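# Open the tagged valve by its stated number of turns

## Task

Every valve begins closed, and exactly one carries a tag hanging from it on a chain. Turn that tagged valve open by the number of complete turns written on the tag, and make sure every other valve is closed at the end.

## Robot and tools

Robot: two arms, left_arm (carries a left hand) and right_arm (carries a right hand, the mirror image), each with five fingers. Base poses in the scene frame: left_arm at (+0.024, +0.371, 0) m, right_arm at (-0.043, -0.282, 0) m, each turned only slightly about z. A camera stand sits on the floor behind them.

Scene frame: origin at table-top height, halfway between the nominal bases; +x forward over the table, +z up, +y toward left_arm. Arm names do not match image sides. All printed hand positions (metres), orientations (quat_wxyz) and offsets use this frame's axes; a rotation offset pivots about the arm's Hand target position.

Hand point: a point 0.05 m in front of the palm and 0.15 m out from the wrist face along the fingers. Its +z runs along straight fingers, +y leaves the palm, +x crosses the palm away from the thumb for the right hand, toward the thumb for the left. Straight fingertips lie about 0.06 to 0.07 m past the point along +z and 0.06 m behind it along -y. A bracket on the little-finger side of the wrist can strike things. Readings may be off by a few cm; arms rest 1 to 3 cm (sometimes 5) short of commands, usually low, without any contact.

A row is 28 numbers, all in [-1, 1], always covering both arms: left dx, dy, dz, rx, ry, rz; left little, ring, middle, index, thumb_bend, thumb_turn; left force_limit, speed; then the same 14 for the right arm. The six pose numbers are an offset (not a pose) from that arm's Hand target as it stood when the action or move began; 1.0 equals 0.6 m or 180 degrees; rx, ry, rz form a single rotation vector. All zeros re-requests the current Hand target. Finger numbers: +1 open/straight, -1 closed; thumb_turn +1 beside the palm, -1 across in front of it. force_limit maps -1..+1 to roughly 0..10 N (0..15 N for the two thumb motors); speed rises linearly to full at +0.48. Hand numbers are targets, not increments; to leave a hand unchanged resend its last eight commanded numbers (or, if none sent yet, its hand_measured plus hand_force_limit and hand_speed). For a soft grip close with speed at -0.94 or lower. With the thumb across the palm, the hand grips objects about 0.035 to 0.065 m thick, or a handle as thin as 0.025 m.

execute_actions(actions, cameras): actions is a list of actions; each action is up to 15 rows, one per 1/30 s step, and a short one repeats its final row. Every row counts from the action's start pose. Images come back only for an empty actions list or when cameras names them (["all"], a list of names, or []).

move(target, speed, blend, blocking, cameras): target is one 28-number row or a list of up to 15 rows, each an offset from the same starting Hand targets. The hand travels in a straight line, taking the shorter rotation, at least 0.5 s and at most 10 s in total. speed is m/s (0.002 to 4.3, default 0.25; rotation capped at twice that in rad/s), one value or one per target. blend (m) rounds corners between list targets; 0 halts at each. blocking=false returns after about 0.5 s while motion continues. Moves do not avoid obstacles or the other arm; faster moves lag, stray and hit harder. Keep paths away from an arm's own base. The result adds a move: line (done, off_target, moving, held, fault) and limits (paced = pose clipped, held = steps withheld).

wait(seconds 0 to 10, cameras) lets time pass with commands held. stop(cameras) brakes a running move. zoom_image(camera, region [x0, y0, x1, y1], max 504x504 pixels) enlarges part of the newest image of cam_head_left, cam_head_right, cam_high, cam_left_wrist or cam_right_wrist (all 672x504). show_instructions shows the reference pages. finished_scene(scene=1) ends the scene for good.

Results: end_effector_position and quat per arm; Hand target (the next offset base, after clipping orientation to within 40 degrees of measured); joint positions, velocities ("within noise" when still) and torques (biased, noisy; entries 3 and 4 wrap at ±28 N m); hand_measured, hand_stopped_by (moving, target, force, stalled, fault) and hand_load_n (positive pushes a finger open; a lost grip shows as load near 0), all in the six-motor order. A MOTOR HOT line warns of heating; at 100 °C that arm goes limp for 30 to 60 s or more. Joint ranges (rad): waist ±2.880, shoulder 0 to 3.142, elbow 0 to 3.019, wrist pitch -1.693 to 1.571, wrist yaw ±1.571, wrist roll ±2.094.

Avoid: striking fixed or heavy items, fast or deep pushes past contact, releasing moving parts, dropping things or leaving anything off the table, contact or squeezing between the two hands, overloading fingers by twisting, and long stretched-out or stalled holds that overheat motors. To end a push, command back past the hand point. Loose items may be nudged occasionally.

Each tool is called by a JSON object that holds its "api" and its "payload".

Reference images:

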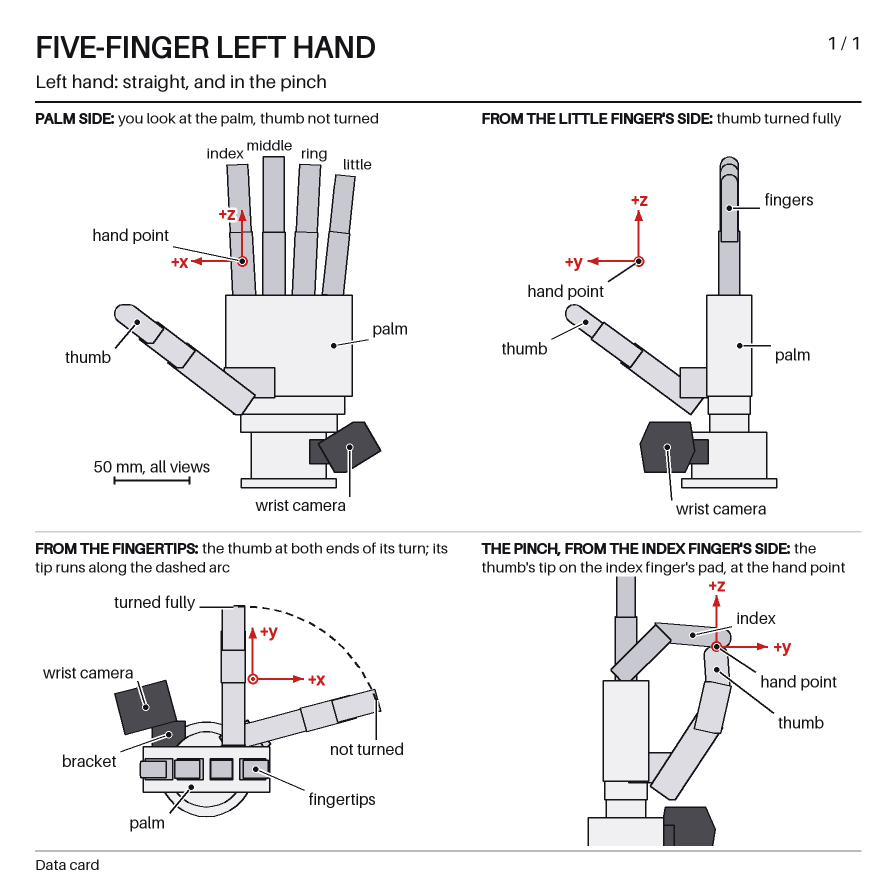

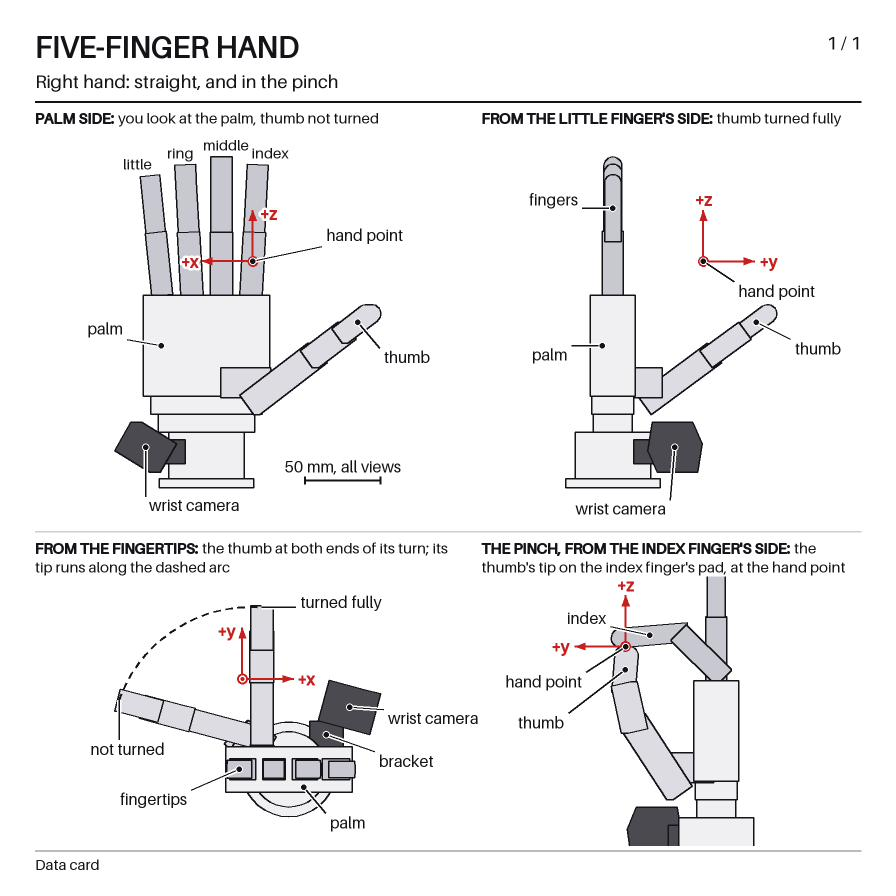

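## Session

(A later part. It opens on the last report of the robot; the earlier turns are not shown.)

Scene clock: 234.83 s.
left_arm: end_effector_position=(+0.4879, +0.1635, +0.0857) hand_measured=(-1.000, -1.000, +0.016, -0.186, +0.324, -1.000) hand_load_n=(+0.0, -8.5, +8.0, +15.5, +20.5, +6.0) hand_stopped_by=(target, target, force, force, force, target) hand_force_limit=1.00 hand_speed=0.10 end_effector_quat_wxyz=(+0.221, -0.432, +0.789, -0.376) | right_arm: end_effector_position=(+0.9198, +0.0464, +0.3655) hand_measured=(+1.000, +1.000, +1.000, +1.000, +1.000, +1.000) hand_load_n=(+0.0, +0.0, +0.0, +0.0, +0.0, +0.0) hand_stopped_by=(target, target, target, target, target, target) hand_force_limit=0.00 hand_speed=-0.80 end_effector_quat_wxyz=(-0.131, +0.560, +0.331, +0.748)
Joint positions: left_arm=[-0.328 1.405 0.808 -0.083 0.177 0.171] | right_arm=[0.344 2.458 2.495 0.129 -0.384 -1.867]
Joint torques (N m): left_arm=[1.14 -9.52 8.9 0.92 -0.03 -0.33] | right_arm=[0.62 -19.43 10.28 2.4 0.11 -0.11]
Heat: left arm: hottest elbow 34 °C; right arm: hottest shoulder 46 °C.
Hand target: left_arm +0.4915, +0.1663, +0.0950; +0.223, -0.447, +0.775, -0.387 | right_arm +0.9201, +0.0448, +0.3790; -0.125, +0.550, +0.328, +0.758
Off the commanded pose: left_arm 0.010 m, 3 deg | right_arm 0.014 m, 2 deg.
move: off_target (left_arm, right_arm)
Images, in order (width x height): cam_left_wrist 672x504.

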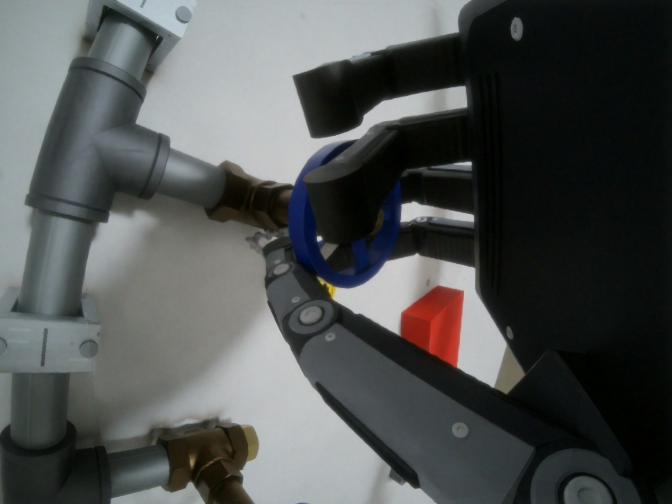

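{"api": "move", "payload": {"target": [0.0065,-0.0033,0,0,0,0.1111,-1,-1,-0.45,-0.45,-0.25,-1,1,0.1,0,0,0,0,0,0,1,1,1,1,1,1,0,-0.8], "cameras": ["cam_left_wrist"]}}

{"api": "zoom_image", "payload": {"camera": "cam_left_wrist", "region": [220, 120, 460, 300]}}

Scene clock: 236.63 s.
left_arm: end_effector_position=(+0.4933, +0.1546, +0.0871) hand_measured=(-1.000, -1.000, +0.014, -0.186, +0.322, -1.000) hand_load_n=(+0.0, +0.5, +8.0, +0.0, +8.0, +2.5) hand_stopped_by=(target, target, force, force, force, target) hand_force_limit=1.00 hand_speed=0.10 end_effector_quat_wxyz=(+0.278, -0.559, +0.702, -0.342) | right_arm: end_effector_position=(+0.9198, +0.0464, +0.3655) hand_measured=(+1.000, +1.000, +1.000, +1.000, +1.000, +1.000) hand_load_n=(+0.0, +0.0, +0.0, +0.0, +0.0, +0.0) hand_stopped_by=(target, target, target, target, target, target) hand_force_limit=0.00 hand_speed=-0.80 end_effector_quat_wxyz=(-0.131, +0.560, +0.331, +0.748)
Joint positions: left_arm=[-0.434 1.395 0.795 -0.067 -0.159 -0.114] | right_arm=[0.344 2.458 2.495 0.129 -0.384 -1.867]
Joint torques (N m): left_arm=[0.56 -9.82 8.44 0.31 -0.87 -0.28] | right_arm=[0.56 -19.49 10.26 2.41 0.11 -0.1]
Heat: left arm: hottest elbow 34 °C; right arm: hottest shoulder 46 °C.
Hand target: left_arm +0.4954, +0.1643, +0.0950; +0.287, -0.575, +0.686, -0.343 | right_arm +0.9201, +0.0448, +0.3790; -0.125, +0.550, +0.328, +0.758
Off the commanded pose: left_arm 0.013 m, 3 deg | right_arm 0.014 m, 2 deg.
move: off_target (left_arm, right_arm)
Images, in order (width x height): cam_left_wrist 672x504.

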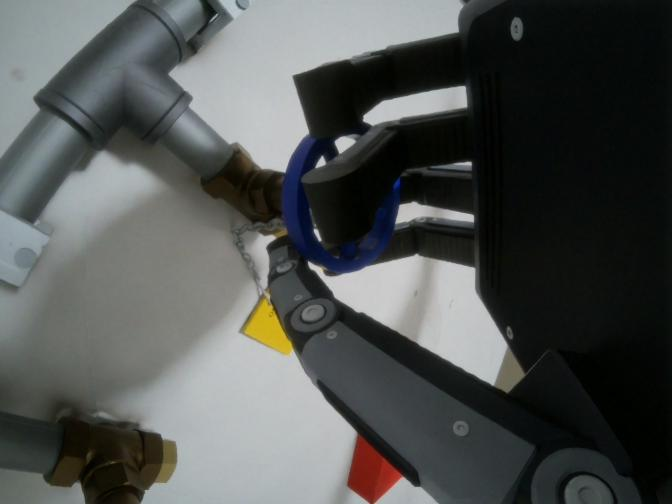

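Scaled by 2.100 from the camera's 672x504 image, which has a finer 960x720 frame.

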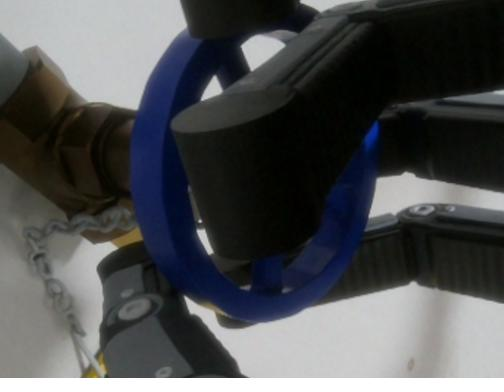

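{"api": "move", "payload": {"target": [0,0,0,0,0,0,-1,-1,0.5,0.5,0.9,-1,1,0.3,0,0,0,0,0,0,1,1,1,1,1,1,0,-0.8], "cameras": ["cam_left_wrist"]}}

{"api": "zoom_image", "payload": {"camera": "cam_left_wrist", "region": [220, 120, 460, 300]}}

Scene clock: 238.57 s.
left_arm: end_effector_position=(+0.4963, +0.1619, +0.0913) hand_measured=(-1.000, -1.000, +0.500, +0.500, +0.900, -1.000) hand_load_n=(+0.0, +0.5, +0.0, -0.5, -0.5, +0.0) hand_stopped_by=(target, target, target, target, target, target) hand_force_limit=1.00 hand_speed=0.30 end_effector_quat_wxyz=(+0.285, -0.571, +0.690, -0.342) | right_arm: end_effector_position=(+0.9198, +0.0464, +0.3655) hand_measured=(+1.000, +1.000, +1.000, +1.000, +1.000, +1.000) hand_load_n=(+0.0, +0.0, +0.0, -0.5, +0.0, +0.0) hand_stopped_by=(target, target, target, target, target, target) hand_force_limit=0.00 hand_speed=-0.80 end_effector_quat_wxyz=(-0.131, +0.560, +0.331, +0.748)
Joint positions: left_arm=[-0.423 1.385 0.792 -0.067 -0.176 -0.132] | right_arm=[0.344 2.458 2.495 0.129 -0.384 -1.867]
Joint torques (N m): left_arm=[0.67 -8.94 8.99 0.28 -0.23 -0.18] | right_arm=[0.56 -19.49 10.24 2.4 0.11 -0.1]
Heat: left arm: hottest elbow 34 °C; right arm: hottest shoulder 46 °C.
Hand target: left_arm +0.4954, +0.1643, +0.0950; +0.287, -0.575, +0.686, -0.343 | right_arm +0.9201, +0.0448, +0.3790; -0.125, +0.550, +0.328, +0.758
Off the commanded pose: left_arm 0.005 m, 1 deg | right_arm 0.014 m, 2 deg.
move: off_target (right_arm)
Images, in order (width x height): cam_left_wrist 672x504.

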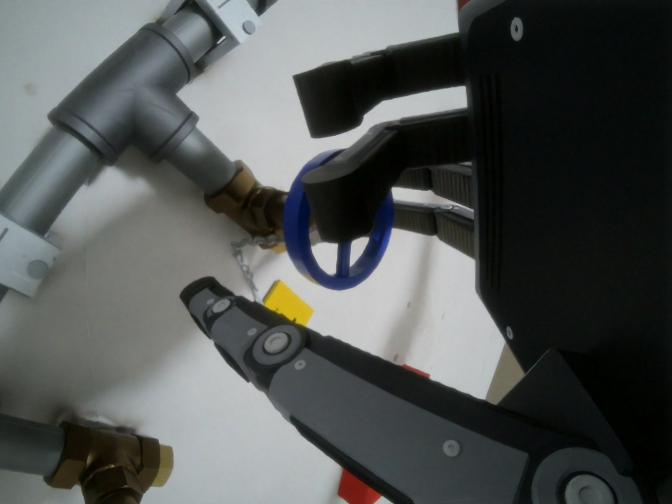

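Scaled by 2.100 from the camera's 672x504 image, which has a finer 960x720 frame.

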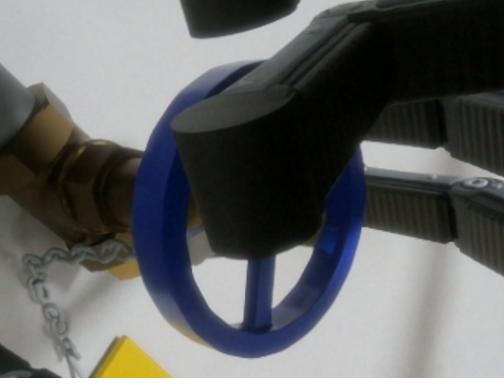

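{"api": "move", "payload": {"target": [[0,0,0.2,0,0,0,1,1,1,1,1,-1,1,0.4,0,0,0,0,0,0,1,1,1,1,1,1,0,-0.8],[-0.02,0.1,0.3,0.1612,-0.2178,-0.1861,1,1,1,1,1,-1,1,0.4,0,0,0,0,0,0,1,1,1,1,1,1,0,-0.8],[-0.02,0.1,0.3,0.3224,-0.4355,-0.3722,1,1,1,1,1,-1,1,0.4,0,0,0,0,0,0,1,1,1,1,1,1,0,-0.8]], "speed": 0.6, "cameras": ["all"]}}

{"api": "zoom_image", "payload": {"camera": "cam_high", "region": [340, 110, 460, 230]}}

Scene clock: 246.17 s.
left_arm: end_effector_position=(+0.4805, +0.2240, +0.2663) hand_measured=(+1.000, +1.000, +1.000, +1.000, +1.000, -1.000) hand_load_n=(+0.0, +0.0, +0.0, +0.0, +0.0, +0.0) hand_stopped_by=(target, target, target, target, target, target) hand_force_limit=1.00 hand_speed=0.40 end_effector_quat_wxyz=(+0.603, +0.344, +0.622, -0.361) | right_arm: end_effector_position=(+0.9198, +0.0464, +0.3655) hand_measured=(+1.000, +1.000, +1.000, +1.000, +1.000, +1.000) hand_load_n=(+0.0, +0.0, +0.0, +0.0, +0.0, +0.0) hand_stopped_by=(target, target, target, target, target, target) hand_force_limit=0.00 hand_speed=-0.80 end_effector_quat_wxyz=(-0.131, +0.560, +0.331, +0.748)
Joint positions: left_arm=[-0.043 1.084 0.551 0.511 1.016 1.555] | right_arm=[0.344 2.458 2.495 0.129 -0.384 -1.867]
Joint torques (N m): left_arm=[0.91 -4.37 10.3 1.1 0.11 0.11] | right_arm=[0.56 -19.49 10.28 2.4 0.11 -0.11]
Heat: left arm: hottest elbow 34 °C; right arm: hottest shoulder 46 °C.
Hand target: left_arm +0.4834, +0.2243, +0.2750; +0.612, +0.355, +0.612, -0.353 | right_arm +0.9201, +0.0448, +0.3790; -0.125, +0.550, +0.328, +0.758
Off the commanded pose: left_arm 0.009 m, 2 deg | right_arm 0.014 m, 2 deg.
move: off_target (right_arm)

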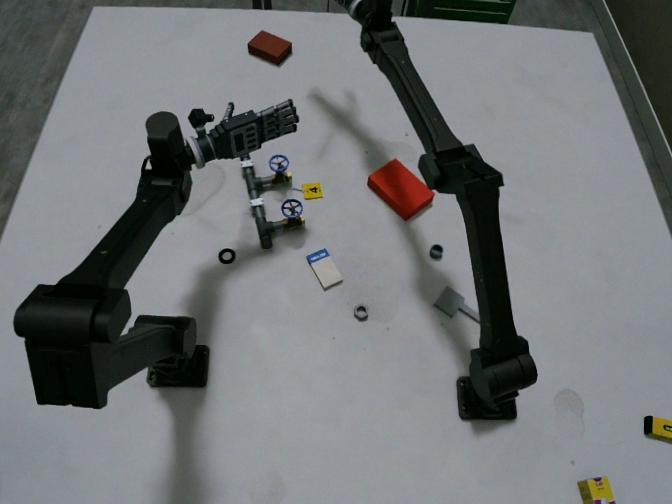

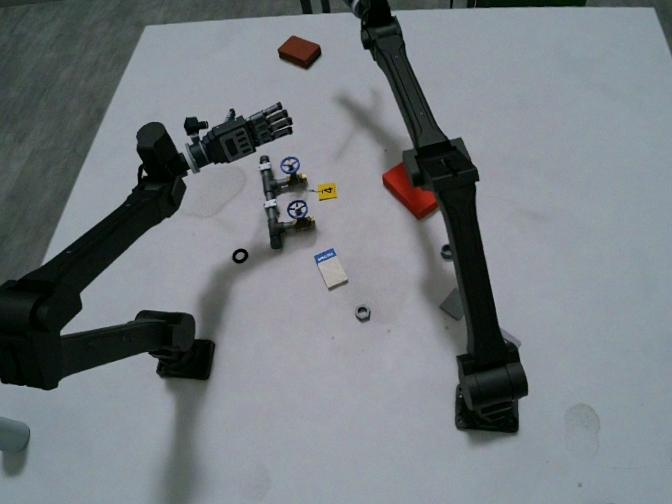

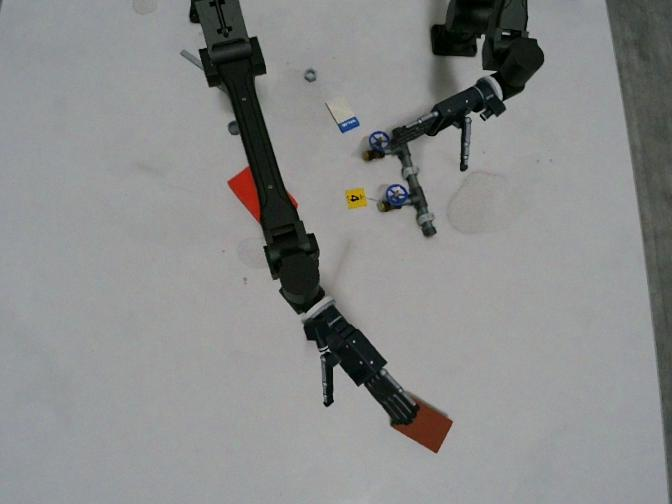

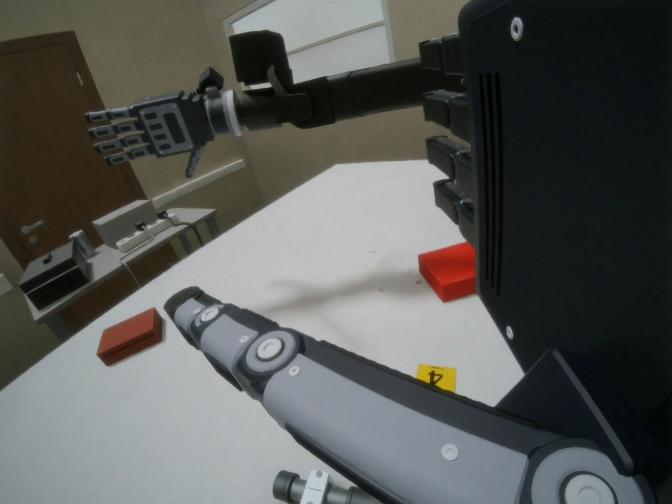

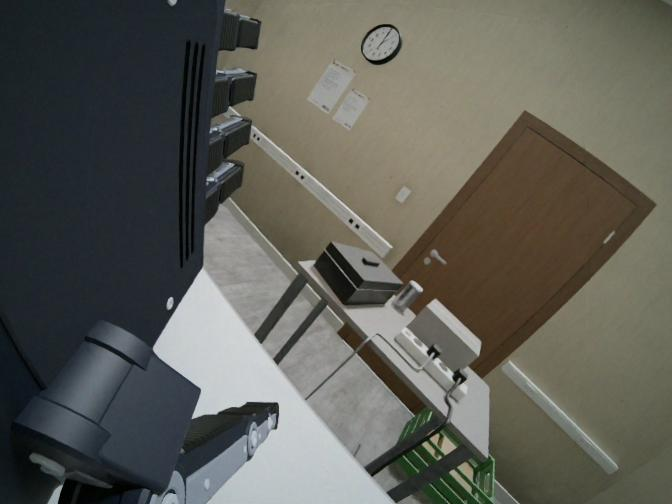

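Scaled by 4.200 from the camera's 672x504 image, which has a finer 960x720 frame.

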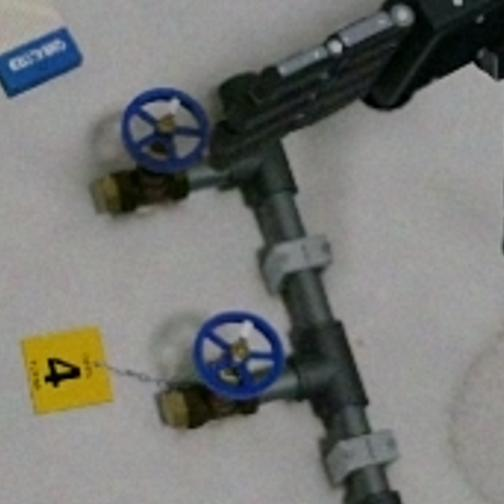

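{"api": "zoom_image", "payload": {"camera": "cam_high", "region": [365, 165, 425, 225]}}

Scaled by 8.400 from the camera's 672x504 image, which has a finer 960x720 frame.

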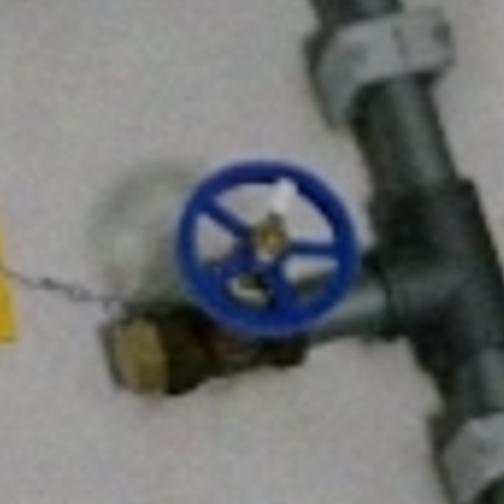

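{"api": "move", "payload": {"target": [[0.0827,-0.0905,-0.075,0,0,0,1,1,1,0.4,1,-1,1,0.4,0,0,0,0,0,0,1,1,1,1,1,1,0,-0.8],[0.0827,-0.0905,-0.1833,0,0,0,1,1,1,0.4,1,-1,1,0.4,0,0,0,0,0,0,1,1,1,1,1,1,0,-0.8]], "speed": 0.3, "cameras": ["all"]}}

{"api": "zoom_image", "payload": {"camera": "cam_high", "region": [340, 110, 460, 230]}}

{"api": "zoom_image", "payload": {"camera": "cam_head_right", "region": [230, 80, 350, 200]}}

Scene clock: 248.63 s.
left_arm: end_effector_position=(+0.5324, +0.1746, +0.1527) hand_measured=(+1.000, +1.000, +1.000, +0.400, +1.000, -1.000) hand_load_n=(+0.0, +0.0, +0.0, +0.0, +0.0, +0.5) hand_stopped_by=(target, target, target, target, target, target) hand_force_limit=1.00 hand_speed=0.40 end_effector_quat_wxyz=(+0.600, +0.344, +0.627, -0.357) | right_arm: end_effector_position=(+0.9198, +0.0464, +0.3655) hand_measured=(+1.000, +1.000, +1.000, +1.000, +1.000, +1.000) hand_load_n=(+0.0, +0.0, +0.0, +0.0, +0.0, +0.0) hand_stopped_by=(target, target, target, target, target, target) hand_force_limit=0.00 hand_speed=-0.80 end_effector_quat_wxyz=(-0.131, +0.560, +0.331, +0.748)
Joint positions: left_arm=[-0.178 1.541 0.557 0.947 0.876 1.564] | right_arm=[0.344 2.458 2.495 0.129 -0.384 -1.867]
Joint torques (N m): left_arm=[0.09 -8.53 6.87 1.58 -0.13 0.03] | right_arm=[0.62 -19.6 10.24 2.44 0.11 -0.11]
Heat: left arm: hottest elbow 34 °C; right arm: hottest shoulder 46 °C.
Hand target: left_arm +0.5331, +0.1700, +0.1650; +0.612, +0.355, +0.612, -0.353 | right_arm +0.9201, +0.0448, +0.3790; -0.125, +0.550, +0.328, +0.758
Off the commanded pose: left_arm 0.013 m, 3 deg | right_arm 0.014 m, 2 deg.
move: off_target (left_arm, right_arm)

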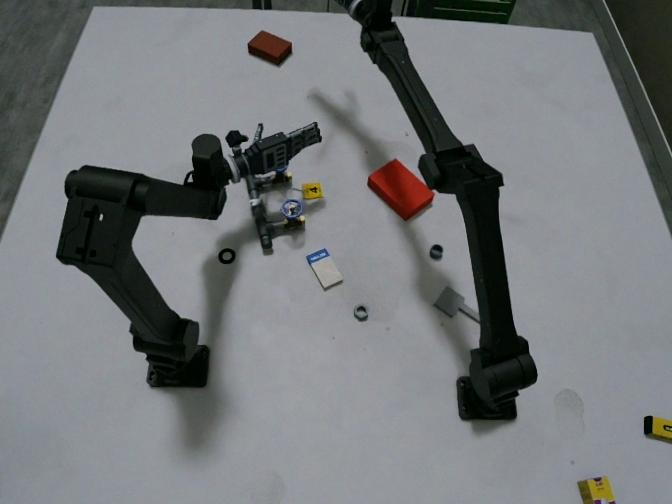

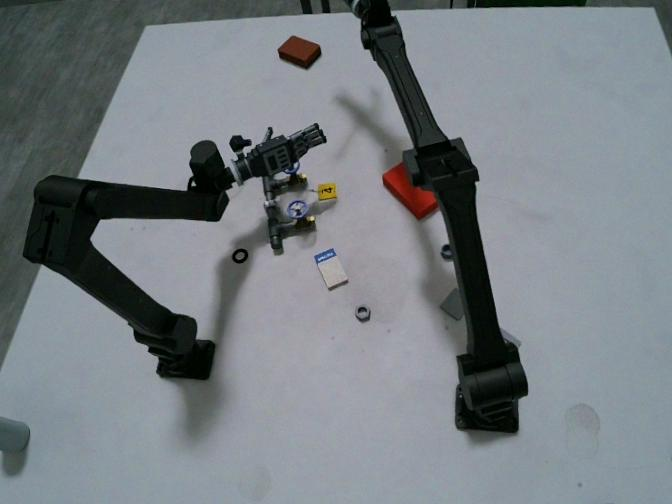

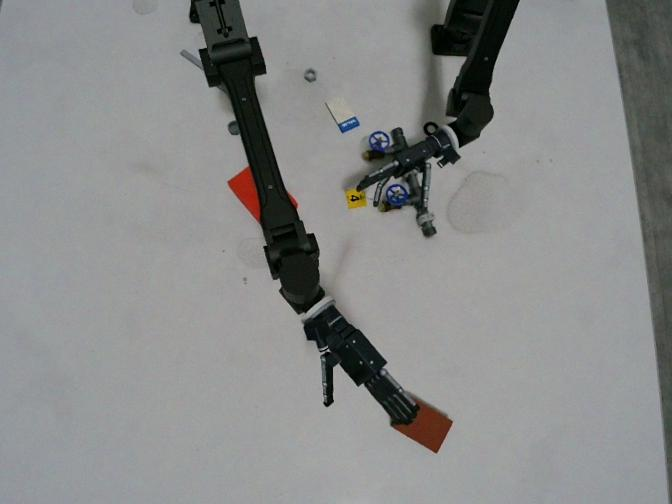

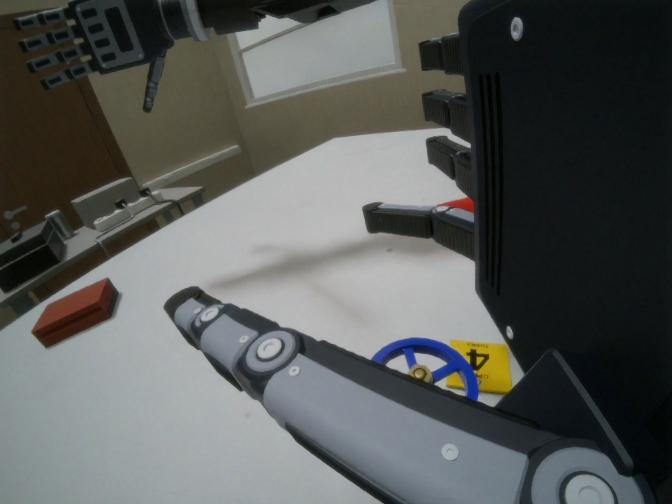

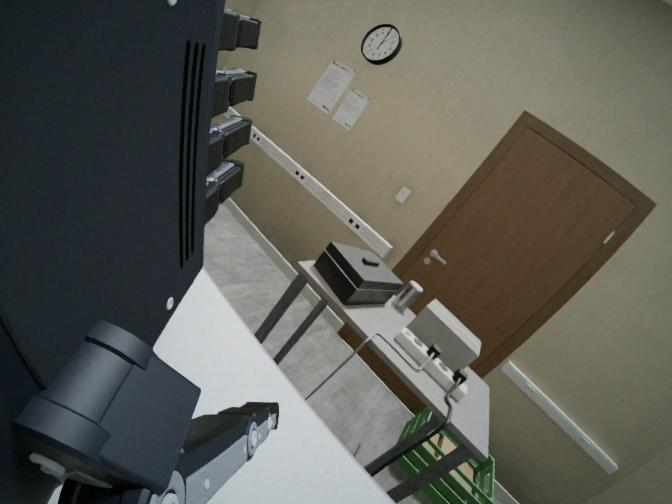

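Scaled by 4.200 from the camera's 672x504 image, which has a finer 960x720 frame.

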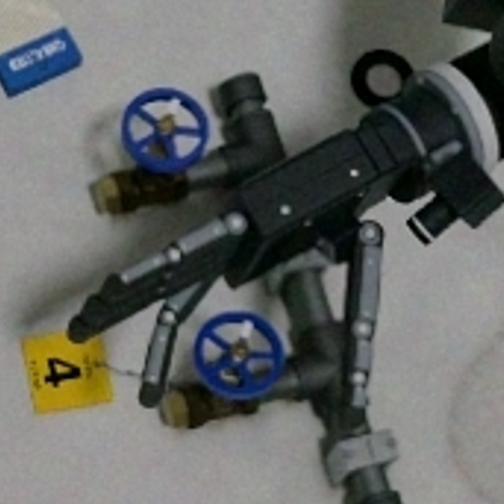

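Scaled by 4.200 from the camera's 672x504 image, which has a finer 960x720 frame.

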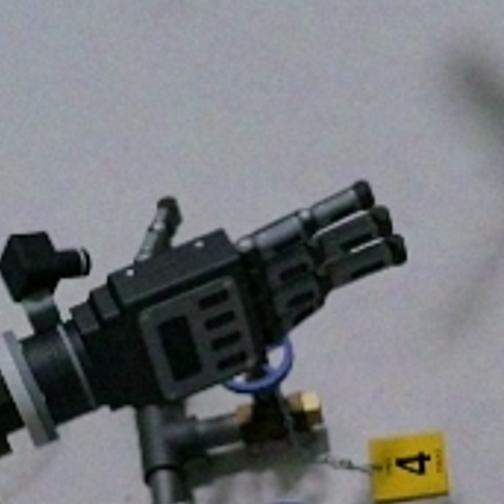

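{"api": "move", "payload": {"target": [-0.0053,-0.0067,-0.0833,0,0,0,1,1,1,0.4,1,-1,1,0.4,0,0,0,0,0,0,1,1,1,1,1,1,0,-0.8], "speed": 0.15, "cameras": ["all"]}}

{"api": "zoom_image", "payload": {"camera": "cam_high", "region": [340, 110, 460, 230]}}

{"api": "zoom_image", "payload": {"camera": "cam_head_right", "region": [230, 80, 350, 200]}}

Scene clock: 250.17 s.
left_arm: end_effector_position=(+0.5293, +0.1681, +0.1112) hand_measured=(+1.000, +1.000, +1.000, +0.400, +1.000, -1.000) hand_load_n=(+0.0, +0.0, +0.0, +0.0, +0.0, +0.5) hand_stopped_by=(target, target, target, target, target, target) hand_force_limit=1.00 hand_speed=0.40 end_effector_quat_wxyz=(+0.605, +0.348, +0.621, -0.357) | right_arm: end_effector_position=(+0.9198, +0.0464, +0.3655) hand_measured=(+1.000, +1.000, +1.000, +1.000, +1.000, +1.000) hand_load_n=(+0.0, +0.0, +0.0, +0.0, +0.0, +0.0) hand_stopped_by=(target, target, target, target, target, target) hand_force_limit=0.00 hand_speed=-0.80 end_effector_quat_wxyz=(-0.131, +0.560, +0.331, +0.748)
Joint positions: left_arm=[-0.195 1.694 0.533 1.141 0.864 1.564] | right_arm=[0.344 2.458 2.495 0.129 -0.384 -1.867]
Joint torques (N m): left_arm=[-0.5 -8 5.01 1.55 -0.16 0.01] | right_arm=[0.56 -19.49 10.29 2.4 0.11 -0.11]
Heat: left arm: hottest elbow 34 °C; right arm: hottest shoulder 46 °C.
Hand target: left_arm +0.5299, +0.1660, +0.1151; +0.612, +0.355, +0.612, -0.353 | right_arm +0.9201, +0.0448, +0.3790; -0.125, +0.550, +0.328, +0.758
Off the commanded pose: left_arm 0.004 m, 2 deg | right_arm 0.014 m, 2 deg.
move: off_target (right_arm)

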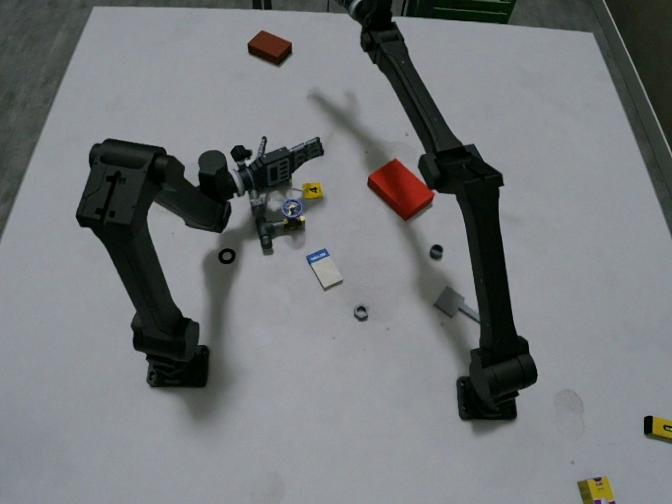

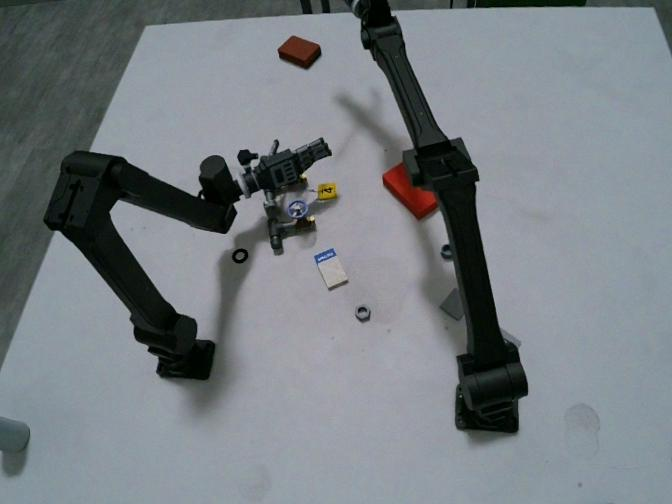

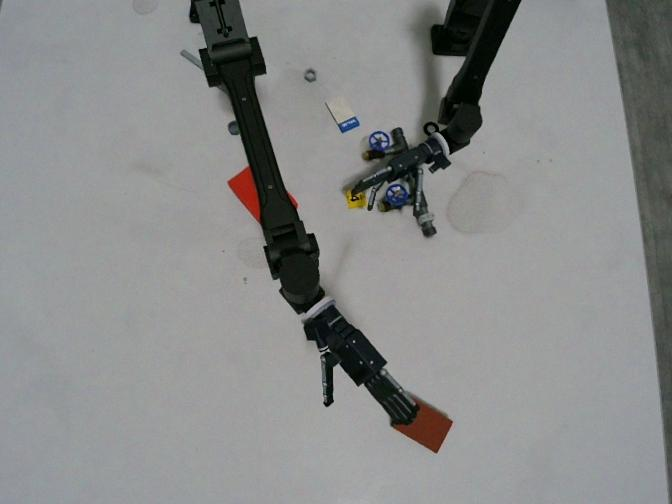

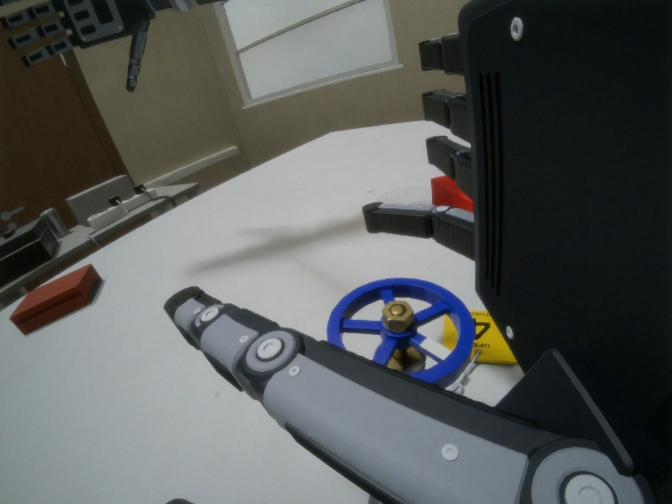

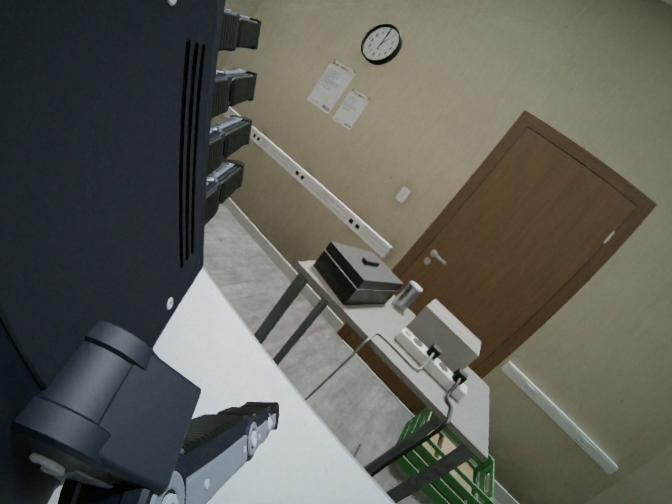

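Scaled by 4.200 from the camera's 672x504 image, which has a finer 960x720 frame.

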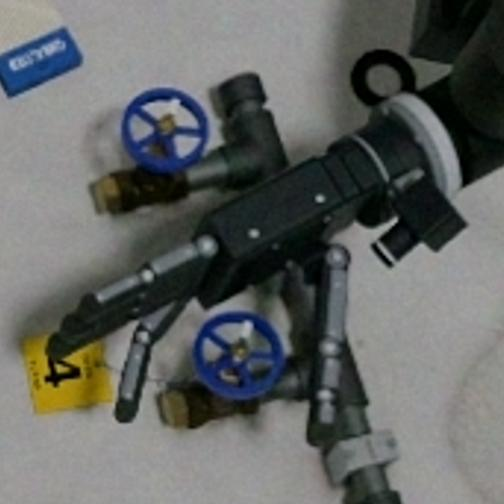

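Scaled by 4.200 from the camera's 672x504 image, which has a finer 960x720 frame.

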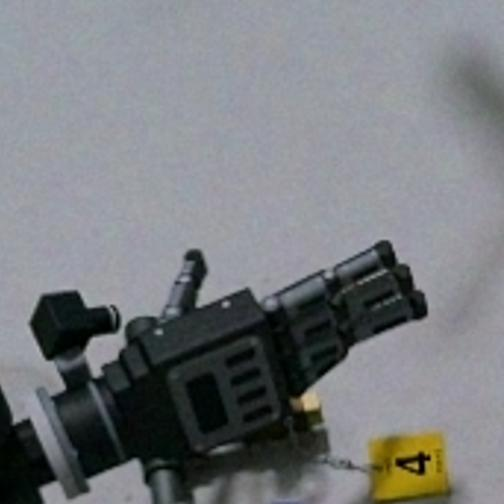

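{"api": "move", "payload": {"target": [0.0,-0.002,-0.0268,0,0,0,1,1,1,0.4,1,-1,1,0.4,0,0,0,0,0,0,1,1,1,1,1,1,0,-0.8], "speed": 0.1, "cameras": ["cam_high","cam_left_wrist"]}}

{"api": "zoom_image", "payload": {"camera": "cam_high", "region": [350, 140, 440, 230]}}

Scene clock: 251.30 s.
left_arm: end_effector_position=(+0.5303, +0.1685, +0.0960) hand_measured=(+1.000, +1.000, +1.000, +0.400, +1.000, -1.000) hand_load_n=(+0.0, +0.0, +0.0, +0.0, +0.0, +0.5) hand_stopped_by=(target, target, target, target, target, target) hand_force_limit=1.00 hand_speed=0.40 end_effector_quat_wxyz=(+0.606, +0.347, +0.621, -0.356) | right_arm: end_effector_position=(+0.9198, +0.0464, +0.3655) hand_measured=(+1.000, +1.000, +1.000, +1.000, +1.000, +1.000) hand_load_n=(+0.0, +0.0, +0.0, +0.0, +0.0, +0.0) hand_stopped_by=(target, target, target, target, target, target) hand_force_limit=0.00 hand_speed=-0.80 end_effector_quat_wxyz=(-0.131, +0.560, +0.331, +0.748)
Joint positions: left_arm=[-0.195 1.753 0.533 1.201 0.861 1.564] | right_arm=[0.344 2.458 2.495 0.129 -0.384 -1.867]
Joint torques (N m): left_arm=[-0.21 -7.94 4.57 1.55 -0.12 0.05] | right_arm=[0.56 -19.49 10.26 2.4 0.11 -0.11]
Heat: left arm: hottest elbow 34 °C; right arm: hottest shoulder 46 °C.
Hand target: left_arm +0.5299, +0.1648, +0.0990; +0.612, +0.355, +0.612, -0.353 | right_arm +0.9201, +0.0448, +0.3790; -0.125, +0.550, +0.328, +0.758
Off the commanded pose: left_arm 0.005 m, 2 deg | right_arm 0.014 m, 2 deg.
move: off_target (right_arm)
Images, in order (width x height): cam_high 672x504, cam_left_wrist 672x504.

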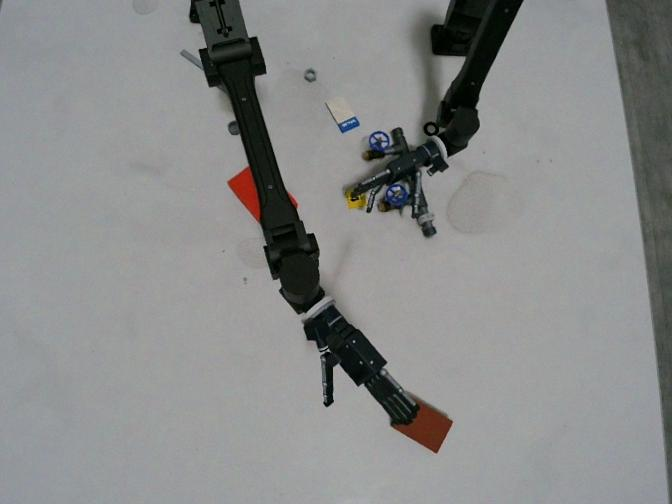

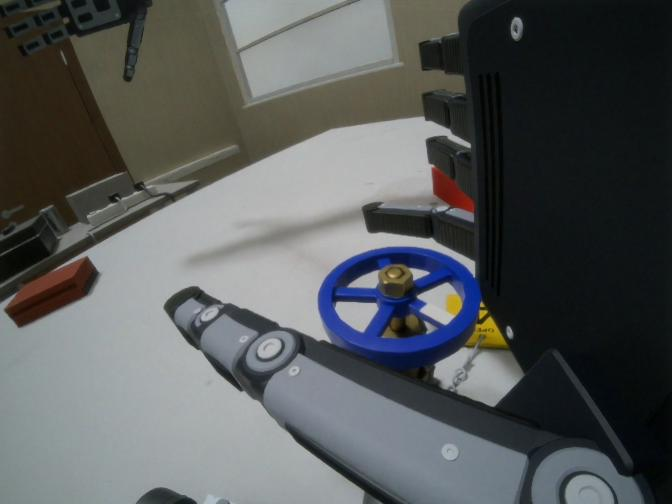

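Scaled by 5.600 from the camera's 672x504 image, which has a finer 960x720 frame.

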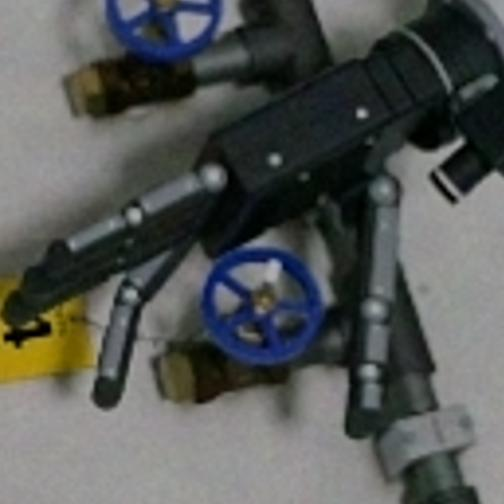

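{"api": "move", "payload": {"target": [0,0,0,0,0,0,1,1,1,-0.1,-0.3,-1,0.6,0,0,0,0,0,0,0,1,1,1,1,1,1,0,-0.8], "speed": 0.1, "cameras": ["cam_high","cam_left_wrist"]}}

{"api": "zoom_image", "payload": {"camera": "cam_high", "region": [350, 140, 440, 230]}}

Scene clock: 252.47 s.
left_arm: end_effector_position=(+0.5313, +0.1714, +0.0964) hand_measured=(+1.000, +1.000, +1.000, -0.100, +0.302, -1.000) hand_load_n=(+0.0, +0.0, +0.0, +0.0, +16.0, +0.0) hand_stopped_by=(target, target, target, target, force, target) hand_force_limit=0.60 hand_speed=0.00 end_effector_quat_wxyz=(+0.608, +0.346, +0.621, -0.354) | right_arm: end_effector_position=(+0.9198, +0.0464, +0.3655) hand_measured=(+1.000, +1.000, +1.000, +1.000, +1.000, +1.000) hand_load_n=(+0.0, +0.0, +0.0, +0.0, +0.0, +0.0) hand_stopped_by=(target, target, target, target, target, target) hand_force_limit=0.00 hand_speed=-0.80 end_effector_quat_wxyz=(-0.131, +0.560, +0.331, +0.748)
Joint positions: left_arm=[-0.189 1.753 0.533 1.203 0.862 1.564] | right_arm=[0.344 2.458 2.495 0.129 -0.384 -1.867]
Joint torques (N m): left_arm=[-0.5 -8.88 4.57 1.65 -0.05 0.03] | right_arm=[0.67 -19.49 10.25 2.39 0.11 -0.11]
Heat: left arm: hottest elbow 34 °C; right arm: hottest shoulder 46 °C.
Hand target: left_arm +0.5299, +0.1648, +0.0990; +0.612, +0.355, +0.612, -0.353 | right_arm +0.9201, +0.0448, +0.3790; -0.125, +0.550, +0.328, +0.758
Off the commanded pose: left_arm 0.007 m, 2 deg | right_arm 0.014 m, 2 deg.
move: off_target (right_arm)
Images, in order (width x height): cam_high 672x504, cam_left_wrist 672x504.

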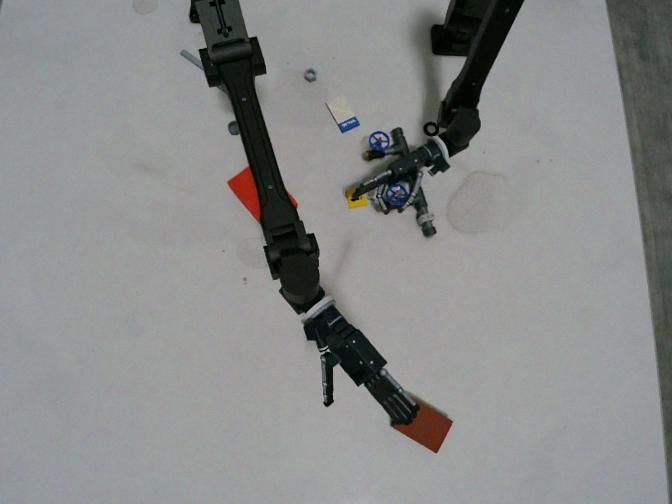

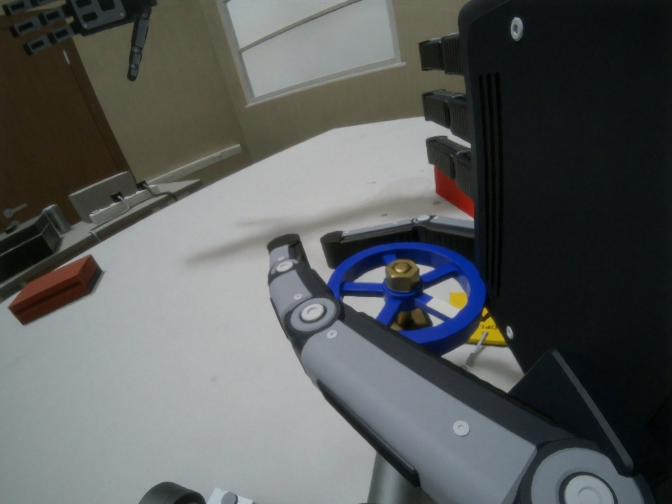

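Scaled by 5.600 from the camera's 672x504 image, which has a finer 960x720 frame.

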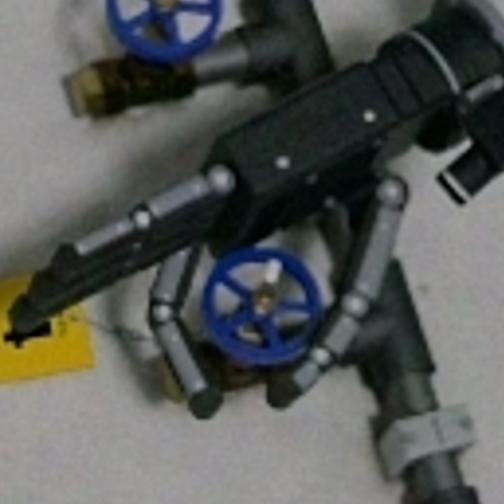

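{"api": "move", "payload": {"target": [0,0,0,0,0,0,1,1,1,-0.6,-0.35,-1,1,0,0,0,0,0,0,0,1,1,1,1,1,1,0,-0.8], "speed": 0.1, "cameras": ["cam_high","cam_left_wrist"]}}

{"api": "zoom_image", "payload": {"camera": "cam_high", "region": [350, 140, 440, 230]}}

Scene clock: 253.33 s.
left_arm: end_effector_position=(+0.5310, +0.1706, +0.0964) hand_measured=(+1.000, +1.000, +1.000, -0.348, +0.304, -1.000) hand_load_n=(+0.0, +0.0, +0.0, +15.5, +18.5, -1.0) hand_stopped_by=(target, target, target, force, force, target) hand_force_limit=1.00 hand_speed=0.00 end_effector_quat_wxyz=(+0.607, +0.346, +0.621, -0.354) | right_arm: end_effector_position=(+0.9198, +0.0464, +0.3655) hand_measured=(+1.000, +1.000, +1.000, +1.000, +1.000, +1.000) hand_load_n=(+0.0, +0.0, +0.0, +0.0, +0.0, +0.0) hand_stopped_by=(target, target, target, target, target, target) hand_force_limit=0.00 hand_speed=-0.80 end_effector_quat_wxyz=(-0.131, +0.560, +0.331, +0.748)
Joint positions: left_arm=[-0.19 1.753 0.533 1.203 0.862 1.564] | right_arm=[0.344 2.458 2.495 0.129 -0.384 -1.867]
Joint torques (N m): left_arm=[0.32 -8.59 4.55 1.61 -0.09 0.05] | right_arm=[0.62 -19.43 10.26 2.44 0.11 -0.11]
Heat: left arm: hottest elbow 34 °C; right arm: hottest shoulder 46 °C.
Hand target: left_arm +0.5299, +0.1648, +0.0990; +0.612, +0.355, +0.612, -0.353 | right_arm +0.9201, +0.0448, +0.3790; -0.125, +0.550, +0.328, +0.758
Off the commanded pose: left_arm 0.006 m, 2 deg | right_arm 0.014 m, 2 deg.
move: off_target (right_arm)
Images, in order (width x height): cam_high 672x504, cam_left_wrist 672x504.

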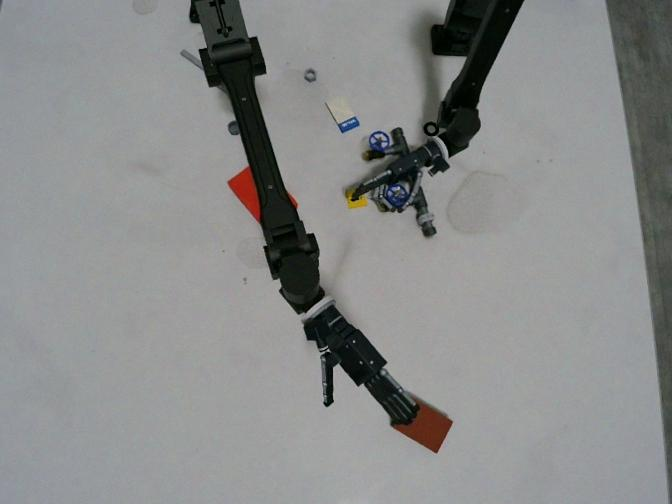

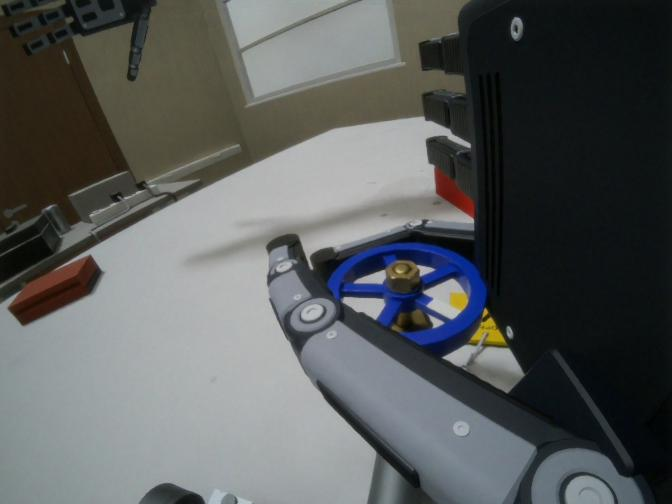

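Scaled by 5.600 from the camera's 672x504 image, which has a finer 960x720 frame.

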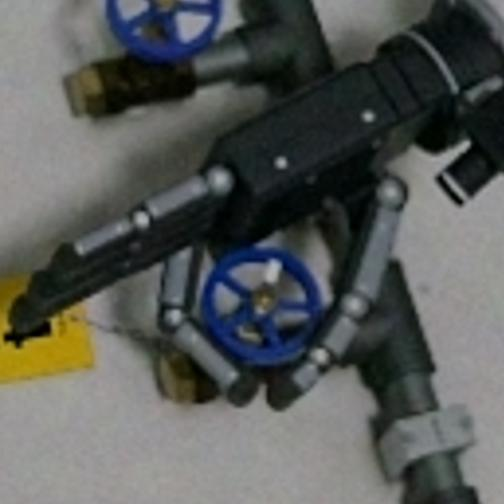

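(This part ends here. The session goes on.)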